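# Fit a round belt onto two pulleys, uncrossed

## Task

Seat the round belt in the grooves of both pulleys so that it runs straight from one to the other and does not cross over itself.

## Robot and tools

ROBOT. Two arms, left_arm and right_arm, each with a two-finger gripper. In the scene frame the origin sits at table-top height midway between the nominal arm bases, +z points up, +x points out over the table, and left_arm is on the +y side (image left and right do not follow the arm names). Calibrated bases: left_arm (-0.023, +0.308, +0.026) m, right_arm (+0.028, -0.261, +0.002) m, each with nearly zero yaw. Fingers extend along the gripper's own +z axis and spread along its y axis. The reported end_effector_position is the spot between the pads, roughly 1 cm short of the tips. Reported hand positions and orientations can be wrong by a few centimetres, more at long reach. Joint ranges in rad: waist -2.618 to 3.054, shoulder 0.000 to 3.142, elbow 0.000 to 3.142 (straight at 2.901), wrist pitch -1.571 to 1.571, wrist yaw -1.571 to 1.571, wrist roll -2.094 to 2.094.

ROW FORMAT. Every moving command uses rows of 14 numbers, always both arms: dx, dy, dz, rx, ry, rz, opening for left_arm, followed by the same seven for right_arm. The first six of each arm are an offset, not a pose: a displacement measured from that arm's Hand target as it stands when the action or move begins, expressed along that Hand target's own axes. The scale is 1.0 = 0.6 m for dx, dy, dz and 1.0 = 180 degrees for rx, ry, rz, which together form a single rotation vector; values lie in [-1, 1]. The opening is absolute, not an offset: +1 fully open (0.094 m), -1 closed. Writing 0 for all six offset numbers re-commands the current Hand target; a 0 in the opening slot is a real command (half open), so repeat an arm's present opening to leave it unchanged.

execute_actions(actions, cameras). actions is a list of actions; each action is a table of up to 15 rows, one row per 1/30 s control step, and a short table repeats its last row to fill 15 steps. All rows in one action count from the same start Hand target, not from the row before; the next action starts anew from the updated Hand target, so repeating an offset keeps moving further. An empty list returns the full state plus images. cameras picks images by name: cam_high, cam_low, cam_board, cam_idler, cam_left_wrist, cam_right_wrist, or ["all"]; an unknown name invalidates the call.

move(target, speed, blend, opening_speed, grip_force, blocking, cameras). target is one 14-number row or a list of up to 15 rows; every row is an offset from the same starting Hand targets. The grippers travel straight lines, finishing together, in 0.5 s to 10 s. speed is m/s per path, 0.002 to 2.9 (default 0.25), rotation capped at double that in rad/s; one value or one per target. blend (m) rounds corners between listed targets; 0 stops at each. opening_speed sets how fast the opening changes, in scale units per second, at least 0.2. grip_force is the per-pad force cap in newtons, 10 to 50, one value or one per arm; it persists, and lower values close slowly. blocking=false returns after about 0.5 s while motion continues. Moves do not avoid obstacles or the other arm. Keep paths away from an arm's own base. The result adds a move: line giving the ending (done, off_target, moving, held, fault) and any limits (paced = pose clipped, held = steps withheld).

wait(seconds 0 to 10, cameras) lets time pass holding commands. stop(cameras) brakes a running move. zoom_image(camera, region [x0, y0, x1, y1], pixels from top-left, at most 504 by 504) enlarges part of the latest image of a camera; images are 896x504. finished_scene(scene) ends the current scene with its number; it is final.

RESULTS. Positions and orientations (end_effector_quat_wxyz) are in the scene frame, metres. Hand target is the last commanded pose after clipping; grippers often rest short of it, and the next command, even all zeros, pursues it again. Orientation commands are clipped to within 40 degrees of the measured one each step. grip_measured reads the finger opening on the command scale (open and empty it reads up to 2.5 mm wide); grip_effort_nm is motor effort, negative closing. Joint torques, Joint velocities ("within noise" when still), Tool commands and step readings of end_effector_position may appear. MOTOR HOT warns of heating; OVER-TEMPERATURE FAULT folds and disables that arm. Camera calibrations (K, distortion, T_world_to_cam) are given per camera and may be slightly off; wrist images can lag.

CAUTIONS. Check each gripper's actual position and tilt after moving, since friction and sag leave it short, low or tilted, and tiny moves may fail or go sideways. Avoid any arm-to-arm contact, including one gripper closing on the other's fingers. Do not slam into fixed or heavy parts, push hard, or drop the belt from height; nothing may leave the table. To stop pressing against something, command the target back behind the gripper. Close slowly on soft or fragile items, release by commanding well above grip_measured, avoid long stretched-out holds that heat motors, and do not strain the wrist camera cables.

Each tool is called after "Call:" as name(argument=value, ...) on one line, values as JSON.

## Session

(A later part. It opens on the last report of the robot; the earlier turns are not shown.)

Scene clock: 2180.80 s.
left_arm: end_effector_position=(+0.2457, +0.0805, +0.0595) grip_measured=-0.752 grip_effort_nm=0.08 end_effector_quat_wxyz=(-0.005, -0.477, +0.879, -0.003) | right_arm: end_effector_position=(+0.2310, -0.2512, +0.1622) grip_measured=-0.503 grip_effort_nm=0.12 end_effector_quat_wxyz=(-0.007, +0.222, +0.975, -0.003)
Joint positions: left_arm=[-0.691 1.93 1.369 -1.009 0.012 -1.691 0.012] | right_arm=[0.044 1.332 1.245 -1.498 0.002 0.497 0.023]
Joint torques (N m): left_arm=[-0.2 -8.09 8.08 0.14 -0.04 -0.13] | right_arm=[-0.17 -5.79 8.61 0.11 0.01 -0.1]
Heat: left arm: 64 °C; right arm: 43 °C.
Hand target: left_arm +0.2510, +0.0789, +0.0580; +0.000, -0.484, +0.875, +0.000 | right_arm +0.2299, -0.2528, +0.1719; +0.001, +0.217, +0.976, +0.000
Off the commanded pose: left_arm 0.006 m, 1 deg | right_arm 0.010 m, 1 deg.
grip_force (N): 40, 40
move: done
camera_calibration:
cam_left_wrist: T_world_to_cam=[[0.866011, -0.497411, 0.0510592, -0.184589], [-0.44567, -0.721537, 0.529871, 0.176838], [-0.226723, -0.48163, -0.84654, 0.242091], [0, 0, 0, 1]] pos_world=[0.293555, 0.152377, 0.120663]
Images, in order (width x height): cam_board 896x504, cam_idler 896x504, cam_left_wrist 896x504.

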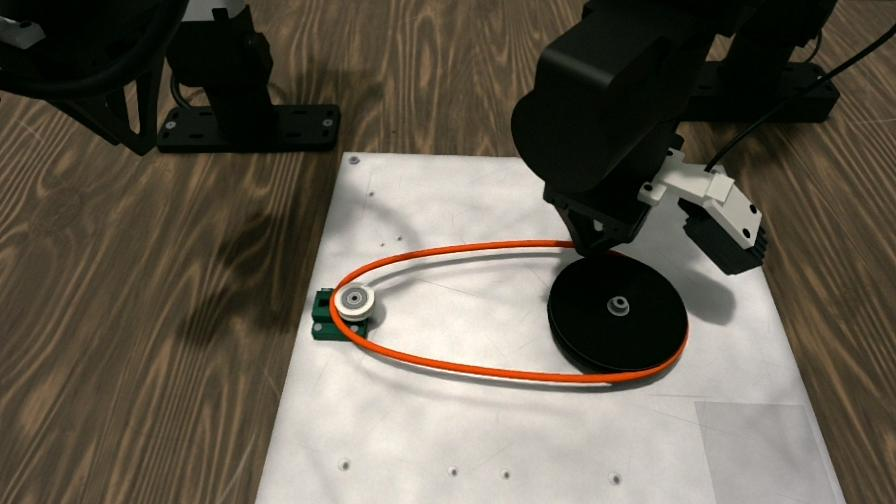

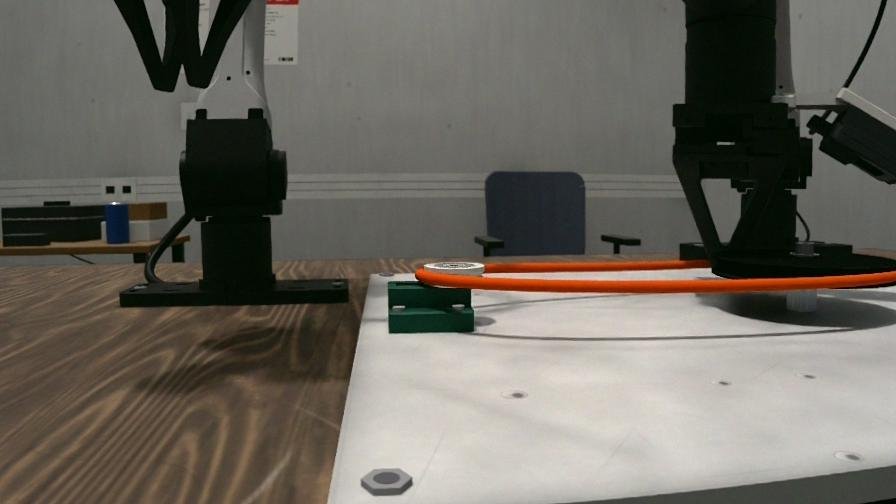

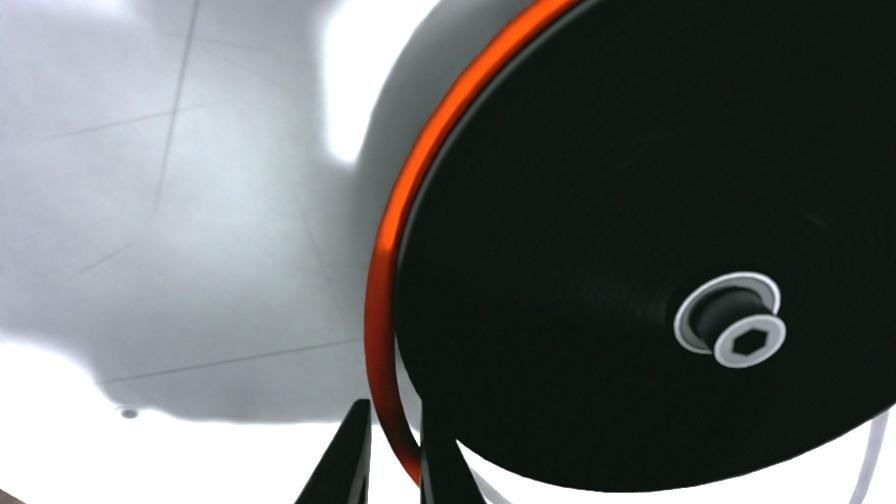

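Call:
move(target=[[0.0283,-0.0237,-0.003,0,0,0,-0.75,0,0,0,0,0,0,-0.5],[0.026,-0.04,-0.003,0,0,0,-0.75,0,0,0,0,0,0,-0.5]], speed=0.06, blend=[0.01,0], cameras=["cam_left_wrist","cam_idler","cam_board"])

Call:
zoom_image(camera="cam_idler", region=[640, 200, 896, 360])

Call:
zoom_image(camera="cam_left_wrist", region=[300, 220, 700, 504])

Scene clock: 2197.00 s.
left_arm: end_effector_position=(+0.2563, +0.0545, +0.0609) grip_measured=-0.752 grip_effort_nm=0.07 end_effector_quat_wxyz=(-0.007, -0.478, +0.878, -0.002) | right_arm: end_effector_position=(+0.2310, -0.2512, +0.1622) grip_measured=-0.503 grip_effort_nm=0.12 end_effector_quat_wxyz=(-0.007, +0.222, +0.975, -0.003)
Joint positions: left_arm=[-0.724 2.022 1.507 -1.056 0.015 -1.727 0.012] | right_arm=[0.044 1.332 1.245 -1.498 0.002 0.497 0.023]
Joint torques (N m): left_arm=[-0.06 -8.58 8.5 0.13 -0.06 -0.12] | right_arm=[-0.17 -5.79 8.61 0.12 0.02 -0.1]
Heat: left arm: 62 °C; right arm: 43 °C.
Hand target: left_arm +0.2631, +0.0530, +0.0597; +0.000, -0.484, +0.875, +0.000 | right_arm +0.2299, -0.2528, +0.1719; +0.001, +0.217, +0.976, +0.000
Off the commanded pose: left_arm 0.007 m, 1 deg | right_arm 0.010 m, 1 deg.
grip_force (N): 40, 40
move: done; blend cut to 0.0049 m at target 1
camera_calibration:
cam_left_wrist: T_world_to_cam=[[0.868019, -0.494226, 0.0477951, -0.207228], [-0.440873, -0.722857, 0.532079, 0.160816], [-0.228418, -0.482926, -0.845344, 0.233667], [0, 0, 0, 1]] pos_world=[0.304151, 0.126673, 0.121866]
Images, in order (width x height): cam_board 896x504, cam_idler 896x504, cam_left_wrist 896x504.

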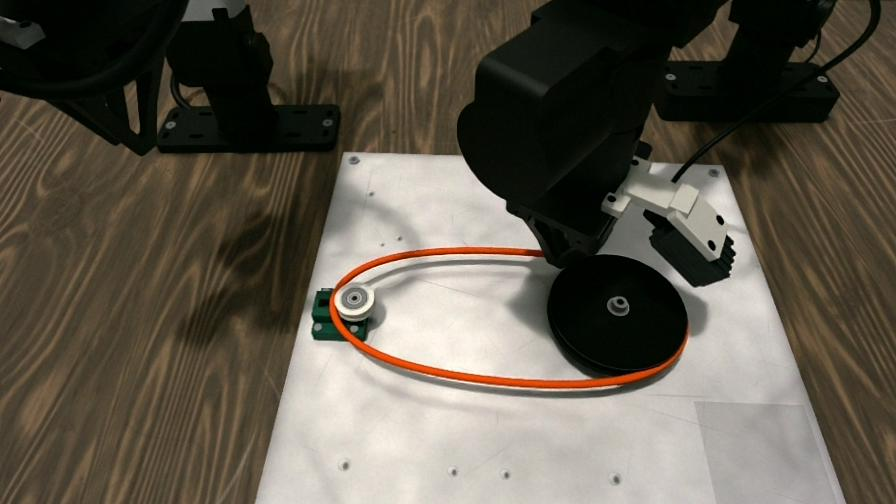

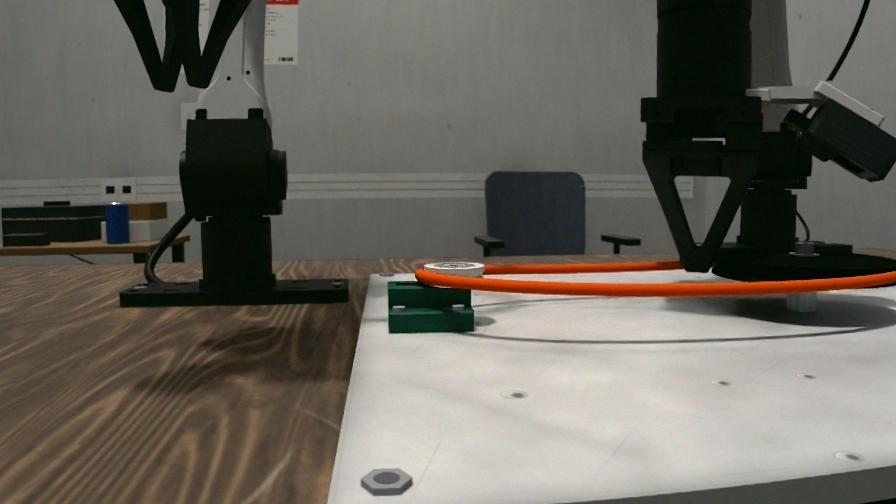

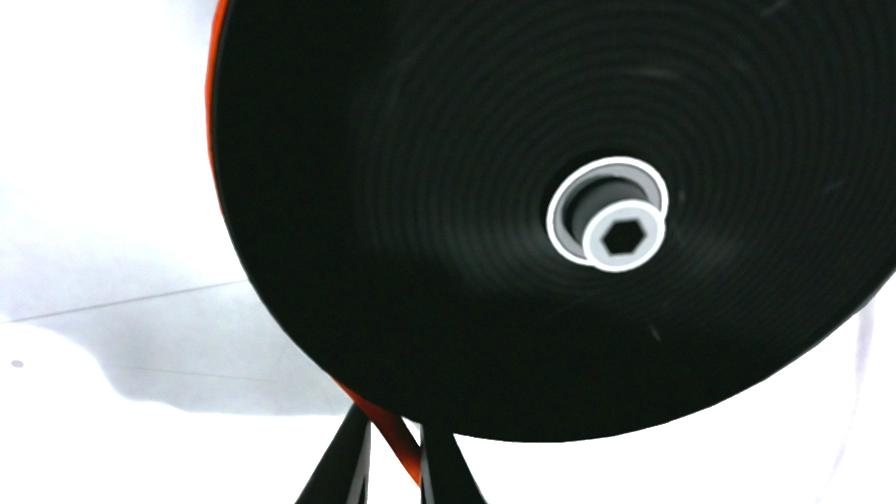

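Scaled by 1.969 from the camera's 896x504 image, which has a finer 1280x720 frame.

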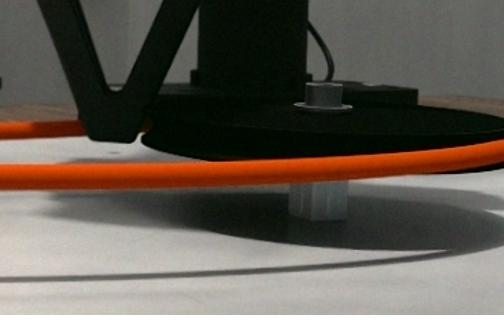

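Scaled by 1.260 from the camera's 896x504 image, which has a finer 1280x720 frame.

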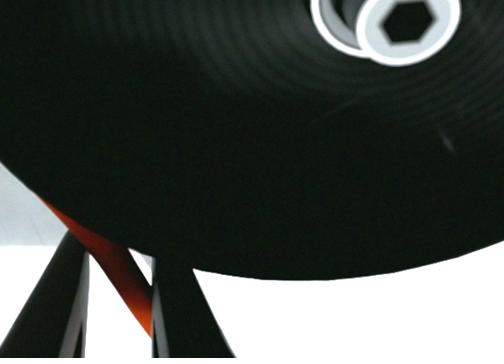

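Call:
move(target=[0,0,0,0,0,0,-0.4,0,0,0,0,0,0,-0.5], opening_speed=0.5, cameras=["cam_left_wrist","cam_idler","cam_board","cam_high"])

Call:
zoom_image(camera="cam_idler", region=[640, 200, 896, 360])

Call:
zoom_image(camera="cam_left_wrist", region=[300, 220, 700, 504])

Call:
zoom_image(camera="cam_board", region=[480, 200, 780, 430])

Scene clock: 2213.17 s.
left_arm: end_effector_position=(+0.2562, +0.0525, +0.0619) grip_measured=-0.402 grip_effort_nm=0.11 end_effector_quat_wxyz=(-0.010, -0.474, +0.881, -0.006) | right_arm: end_effector_position=(+0.2310, -0.2512, +0.1622) grip_measured=-0.503 grip_effort_nm=0.12 end_effector_quat_wxyz=(-0.007, +0.222, +0.975, -0.003)
Joint positions: left_arm=[-0.725 2.022 1.511 -1.056 0.023 -1.718 0.028] | right_arm=[0.044 1.332 1.245 -1.498 0.002 0.497 0.023]
Joint torques (N m): left_arm=[-0.02 -8.77 8.27 0.14 -0.1 -0.13] | right_arm=[-0.18 -5.79 8.61 0.12 0.01 -0.1]
Heat: left arm: 62 °C; right arm: 43 °C.
Hand target: left_arm +0.2631, +0.0529, +0.0598; +0.000, -0.484, +0.875, +0.000 | right_arm +0.2299, -0.2528, +0.1719; +0.001, +0.217, +0.976, +0.000
Off the commanded pose: left_arm 0.007 m, 2 deg | right_arm 0.010 m, 1 deg.
grip_force (N): 40, 40
move: done
camera_calibration:
cam_left_wrist: T_world_to_cam=[[0.86312, -0.502463, 0.0505387, -0.206705], [-0.447084, -0.713765, 0.539124, 0.159351], [-0.234817, -0.487924, -0.840709, 0.235073], [0, 0, 0, 1]] pos_world=[0.304854, 0.124575, 0.122164]
Images, in order (width x height): cam_high 896x504, cam_board 896x504, cam_idler 896x504, cam_left_wrist 896x504.

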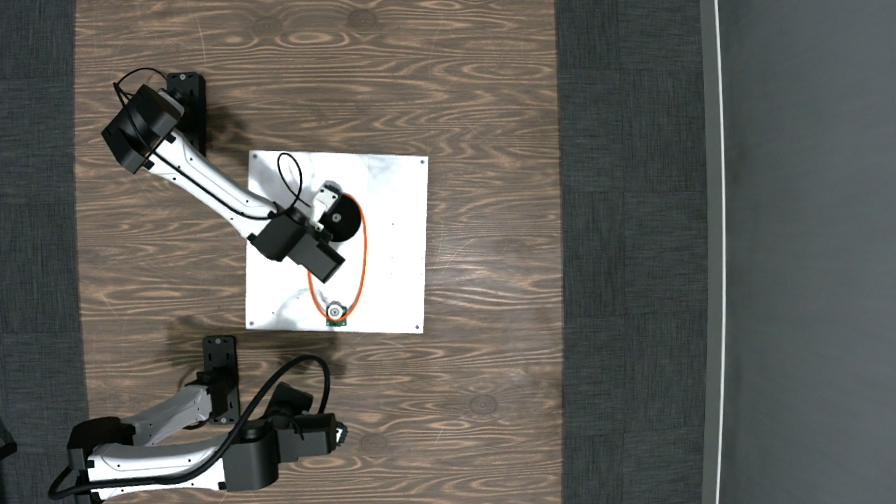

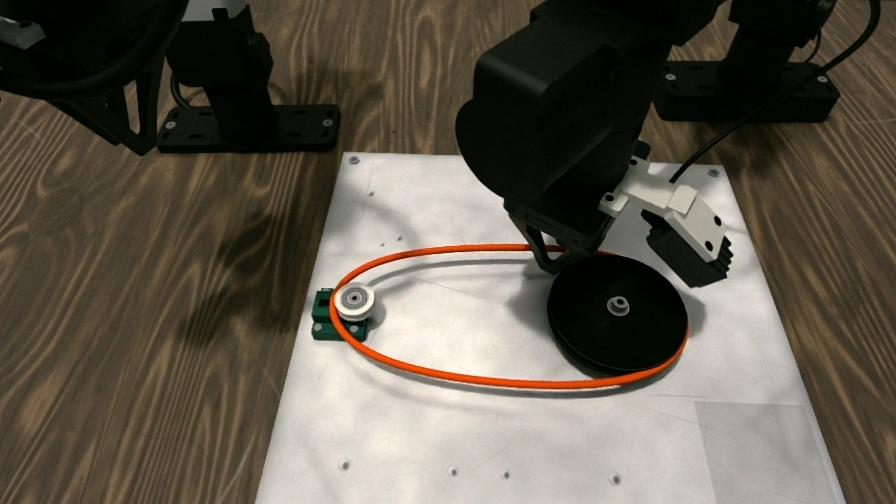

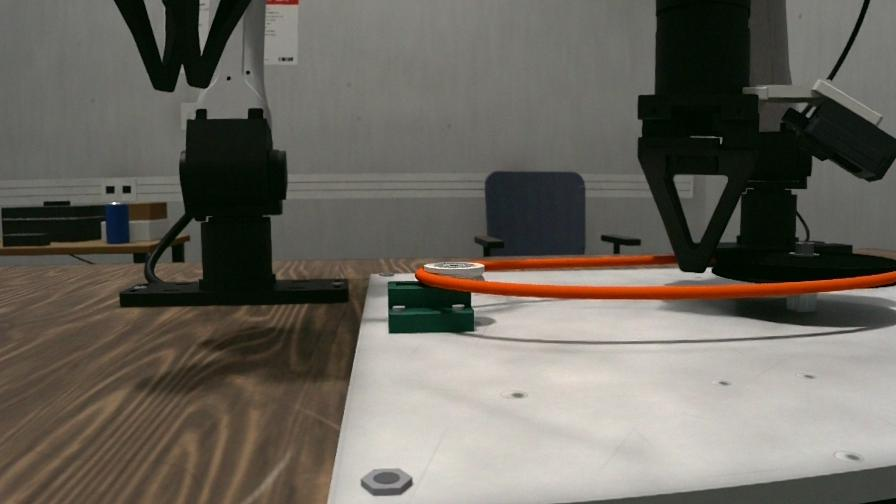

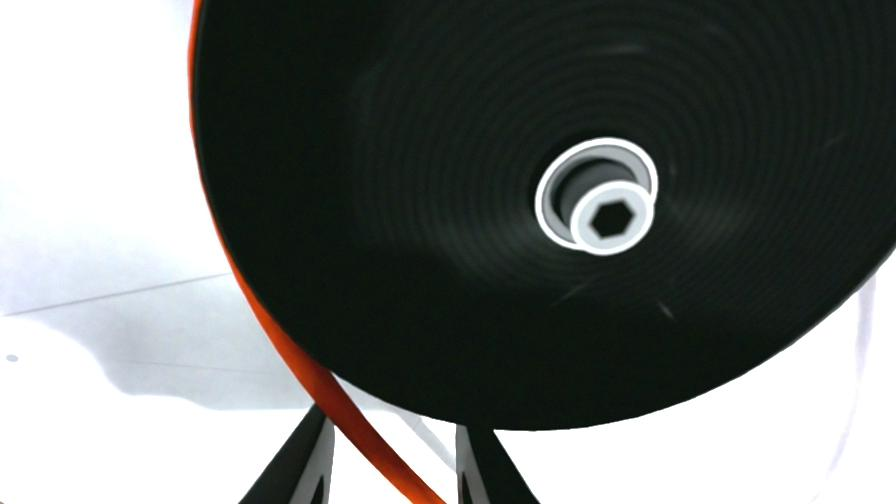

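Scaled by 1.969 from the camera's 896x504 image, which has a finer 1280x720 frame.

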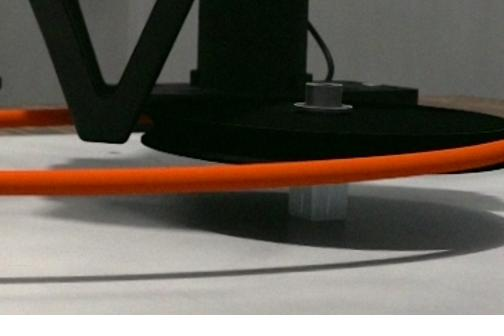

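Scaled by 1.260 from the camera's 896x504 image, which has a finer 1280x720 frame.

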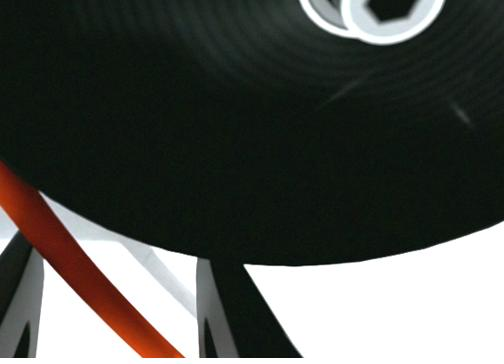

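Scaled by 1.680 from the camera's 896x504 image, which has a finer 1280x720 frame.

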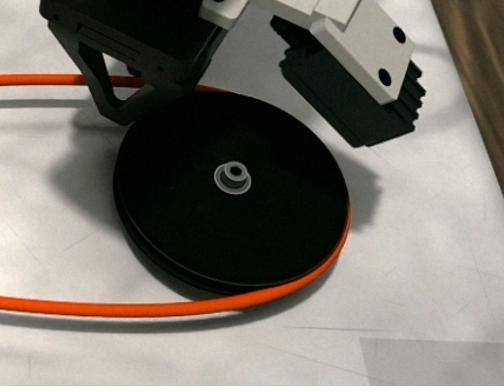

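Call:
move(target=[[0.0044,0.0071,-0.05,0,0,0,-0.4,0,0,0,0,0,0,-0.5],[0.0044,0.0071,-0.13,0,0,0,-0.4,0,0,0,0,0,0,-0.5]], speed=0.06, blend=[0.01,0], cameras=["cam_left_wrist","cam_idler","cam_board","cam_high"])

Call:
zoom_image(camera="cam_idler", region=[640, 200, 896, 360])

Call:
zoom_image(camera="cam_board", region=[280, 180, 720, 430])

Call:
zoom_image(camera="cam_idler", region=[360, 200, 560, 340])

Scene clock: 2224.97 s.
left_arm: end_effector_position=(+0.2561, +0.0529, +0.1198) grip_measured=-0.402 grip_effort_nm=0.10 end_effector_quat_wxyz=(-0.016, -0.476, +0.879, +0.012) | right_arm: end_effector_position=(+0.2310, -0.2512, +0.1622) grip_measured=-0.503 grip_effort_nm=0.12 end_effector_quat_wxyz=(-0.007, +0.222, +0.975, -0.003)
Joint positions: left_arm=[-0.725 2.022 1.743 -1.326 0.021 -1.723 0.028] | right_arm=[0.044 1.332 1.245 -1.498 0.002 0.497 0.023]
Joint torques (N m): left_arm=[-0.57 -13.7 8.47 -0.01 -0.09 -0.19] | right_arm=[-0.18 -5.79 8.61 0.12 0.01 -0.1]
Heat: left arm: 62 °C; right arm: 43 °C.
Hand target: left_arm +0.2581, +0.0529, +0.1377; +0.000, -0.484, +0.875, +0.000 | right_arm +0.2299, -0.2528, +0.1719; +0.001, +0.217, +0.976, +0.000
Off the commanded pose: left_arm 0.018 m, 2 deg | right_arm 0.010 m, 1 deg.
grip_force (N): 40, 40
move: off_target (left_arm)
camera_calibration:
cam_left_wrist: T_world_to_cam=[[0.866295, -0.499341, 0.0138587, -0.205945], [-0.429257, -0.729947, 0.531898, 0.125585], [-0.255482, -0.46673, -0.846695, 0.288935], [0, 0, 0, 1]] pos_world=[0.306135, 0.123688, 0.180695]
Images, in order (width x height): cam_high 896x504, cam_board 896x504, cam_idler 896x504, cam_left_wrist 896x504.

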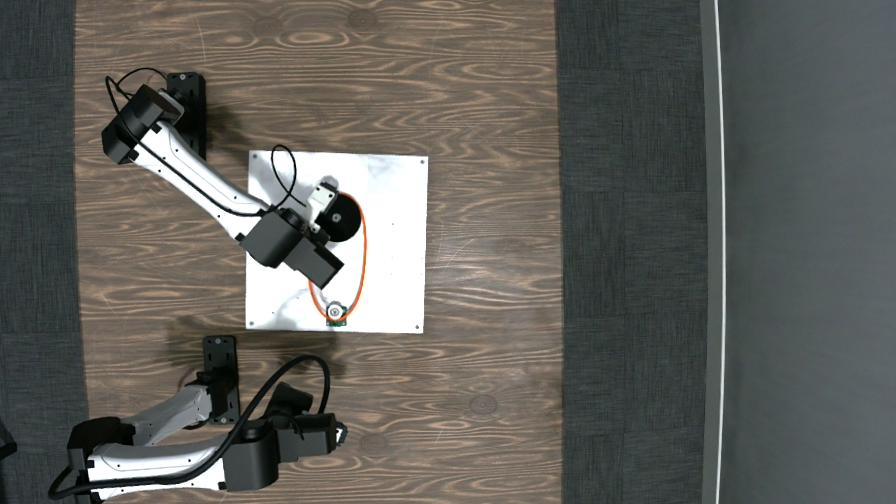

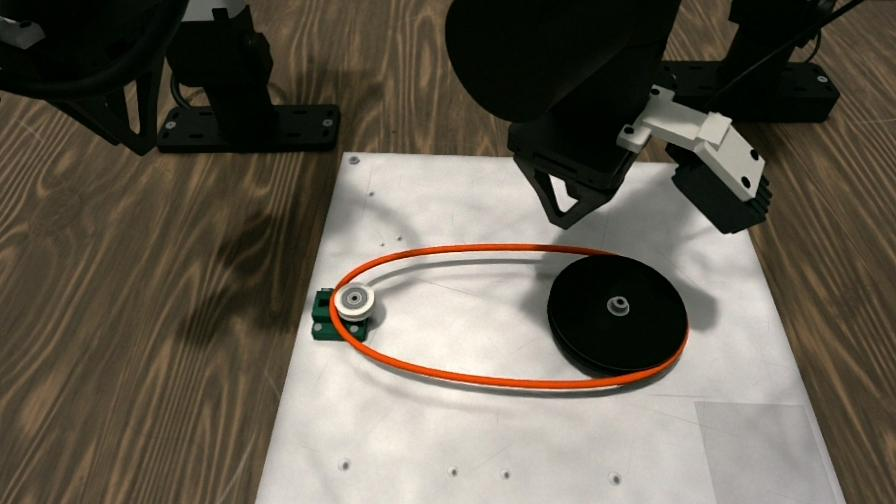

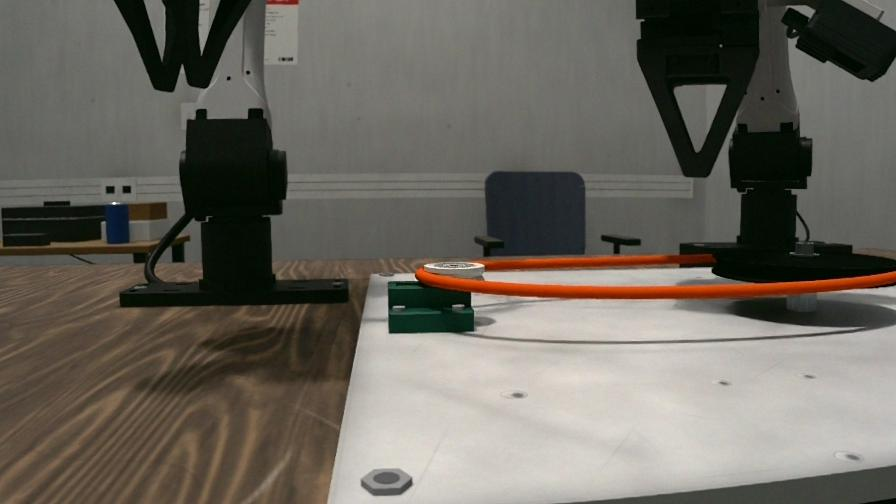

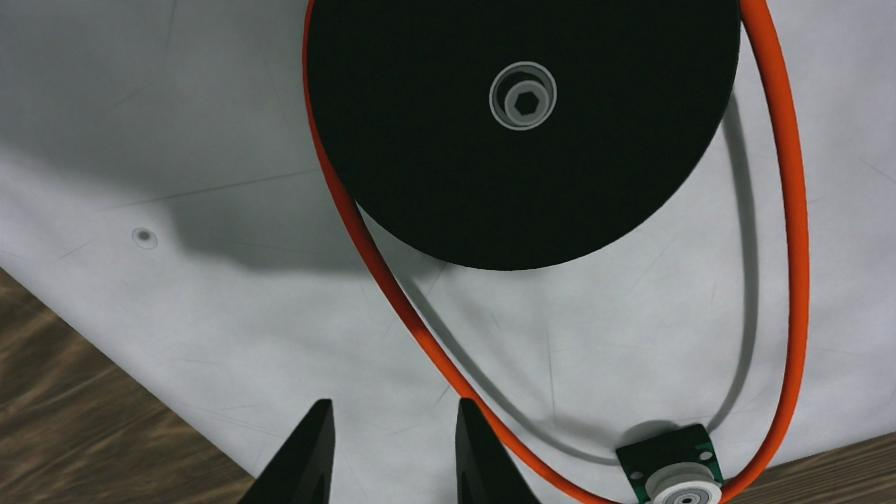

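Scaled by 1.969 from the camera's 896x504 image, which has a finer 1280x720 frame.

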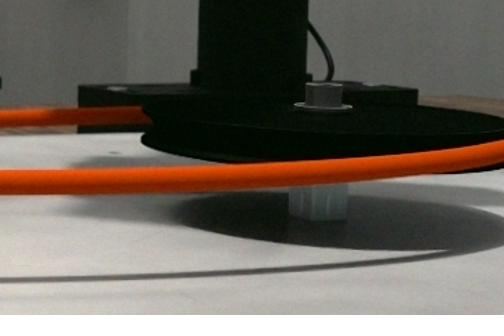

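Scaled by 1.145 from the camera's 896x504 image, which has a finer 1280x720 frame.

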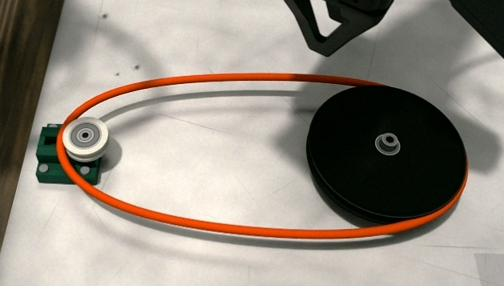

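Scaled by 2.520 from the camera's 896x504 image, which has a finer 1280x720 frame.

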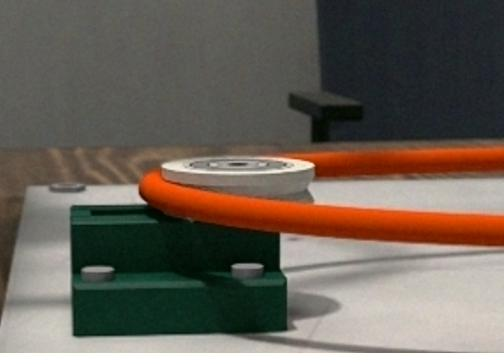

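Call:
move(target=[-0.1675,0.2035,-0.06,0,0,0,-0.4,0,0,0,0,0,0,-0.5], speed=0.15, cameras=["cam_idler","cam_board","cam_high"])

Call:
zoom_image(camera="cam_board", region=[480, 200, 780, 430])

Call:
zoom_image(camera="cam_high", region=[230, 130, 450, 350])

Call:
zoom_image(camera="cam_idler", region=[640, 200, 896, 360])

Scene clock: 2236.87 s.
left_arm: end_effector_position=(+0.2161, +0.1951, +0.1734) grip_measured=-0.402 grip_effort_nm=0.11 end_effector_quat_wxyz=(-0.001, -0.489, +0.872, -0.013) | right_arm: end_effector_position=(+0.2310, -0.2512, +0.1622) grip_measured=-0.503 grip_effort_nm=0.12 end_effector_quat_wxyz=(-0.007, +0.222, +0.975, -0.003)
Joint positions: left_arm=[-0.425 1.526 1.357 -1.382 0.017 -1.453 0.028] | right_arm=[0.044 1.332 1.245 -1.498 0.002 0.497 0.023]
Joint torques (N m): left_arm=[0.01 -7.88 5.03 0.05 -0.11 0.2] | right_arm=[-0.17 -5.79 8.61 0.12 0.01 -0.1]
Heat: left arm: 67 °C; right arm: 43 °C.
Hand target: left_arm +0.2080, +0.2029, +0.1739; +0.000, -0.484, +0.875, +0.000 | right_arm +0.2299, -0.2528, +0.1719; +0.001, +0.217, +0.976, +0.000
Off the commanded pose: left_arm 0.011 m, 2 deg | right_arm 0.010 m, 1 deg.
grip_force (N): 40, 40
move: off_target (left_arm)
Images, in order (width x height): cam_high 896x504, cam_board 896x504, cam_idler 896x504.

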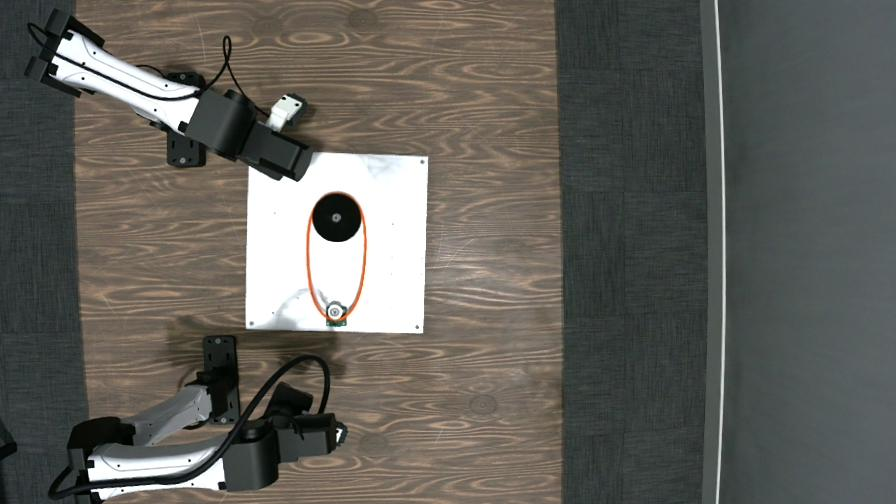

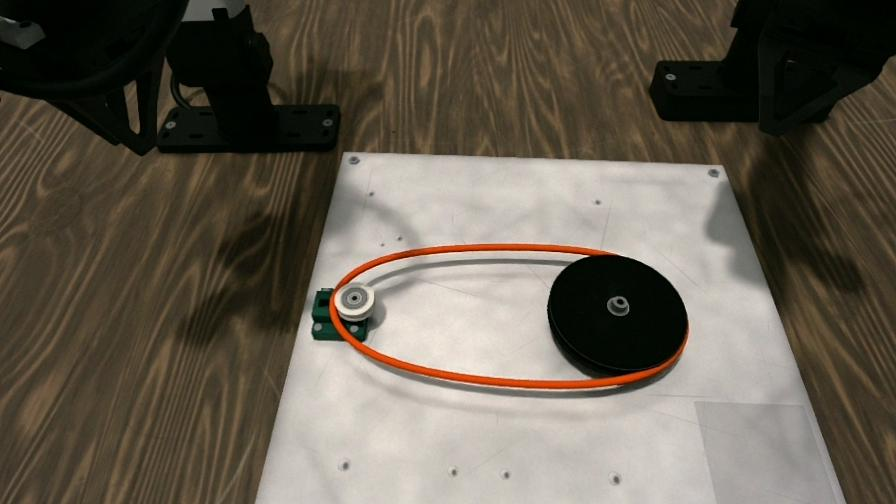

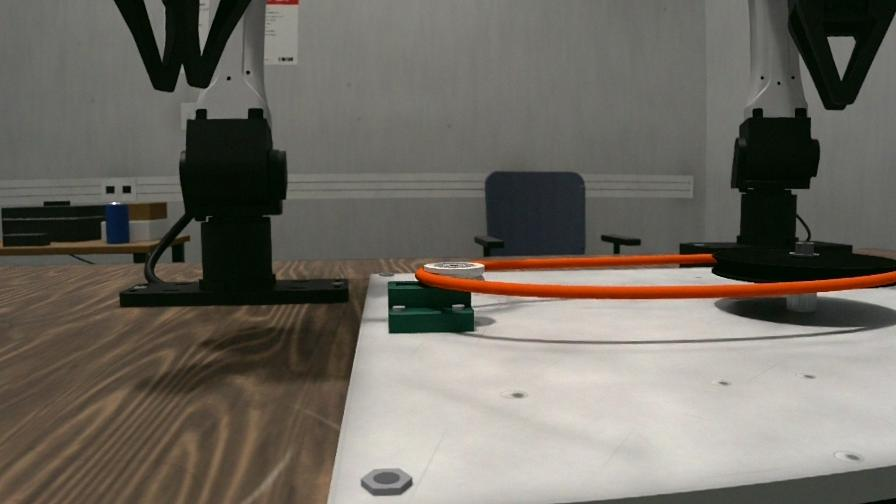

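Scaled by 1.680 from the camera's 896x504 image, which has a finer 1280x720 frame.

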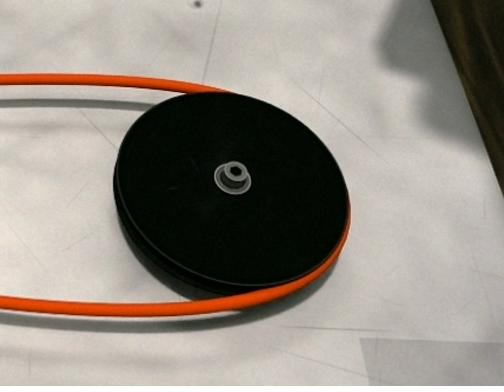

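Scaled by 2.291 from the camera's 896x504 image, which has a finer 1280x720 frame.

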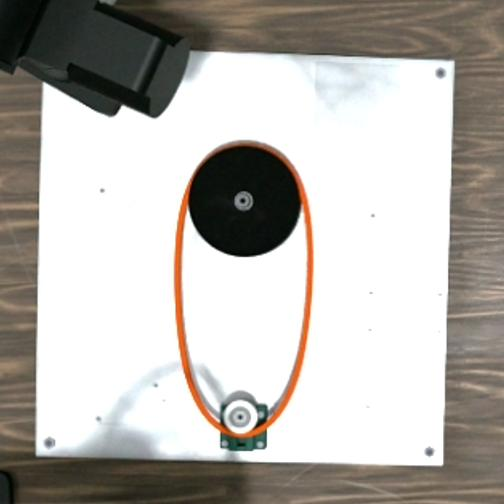

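Scaled by 1.969 from the camera's 896x504 image, which has a finer 1280x720 frame.

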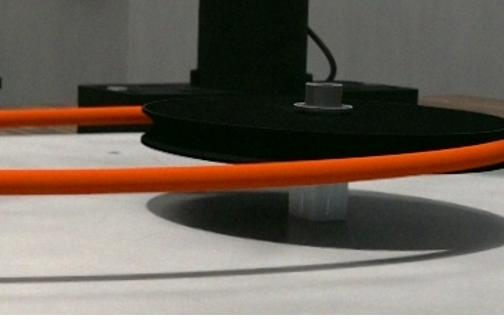

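Call:
finished_scene(scene=1)

The scene is finished: the task was done.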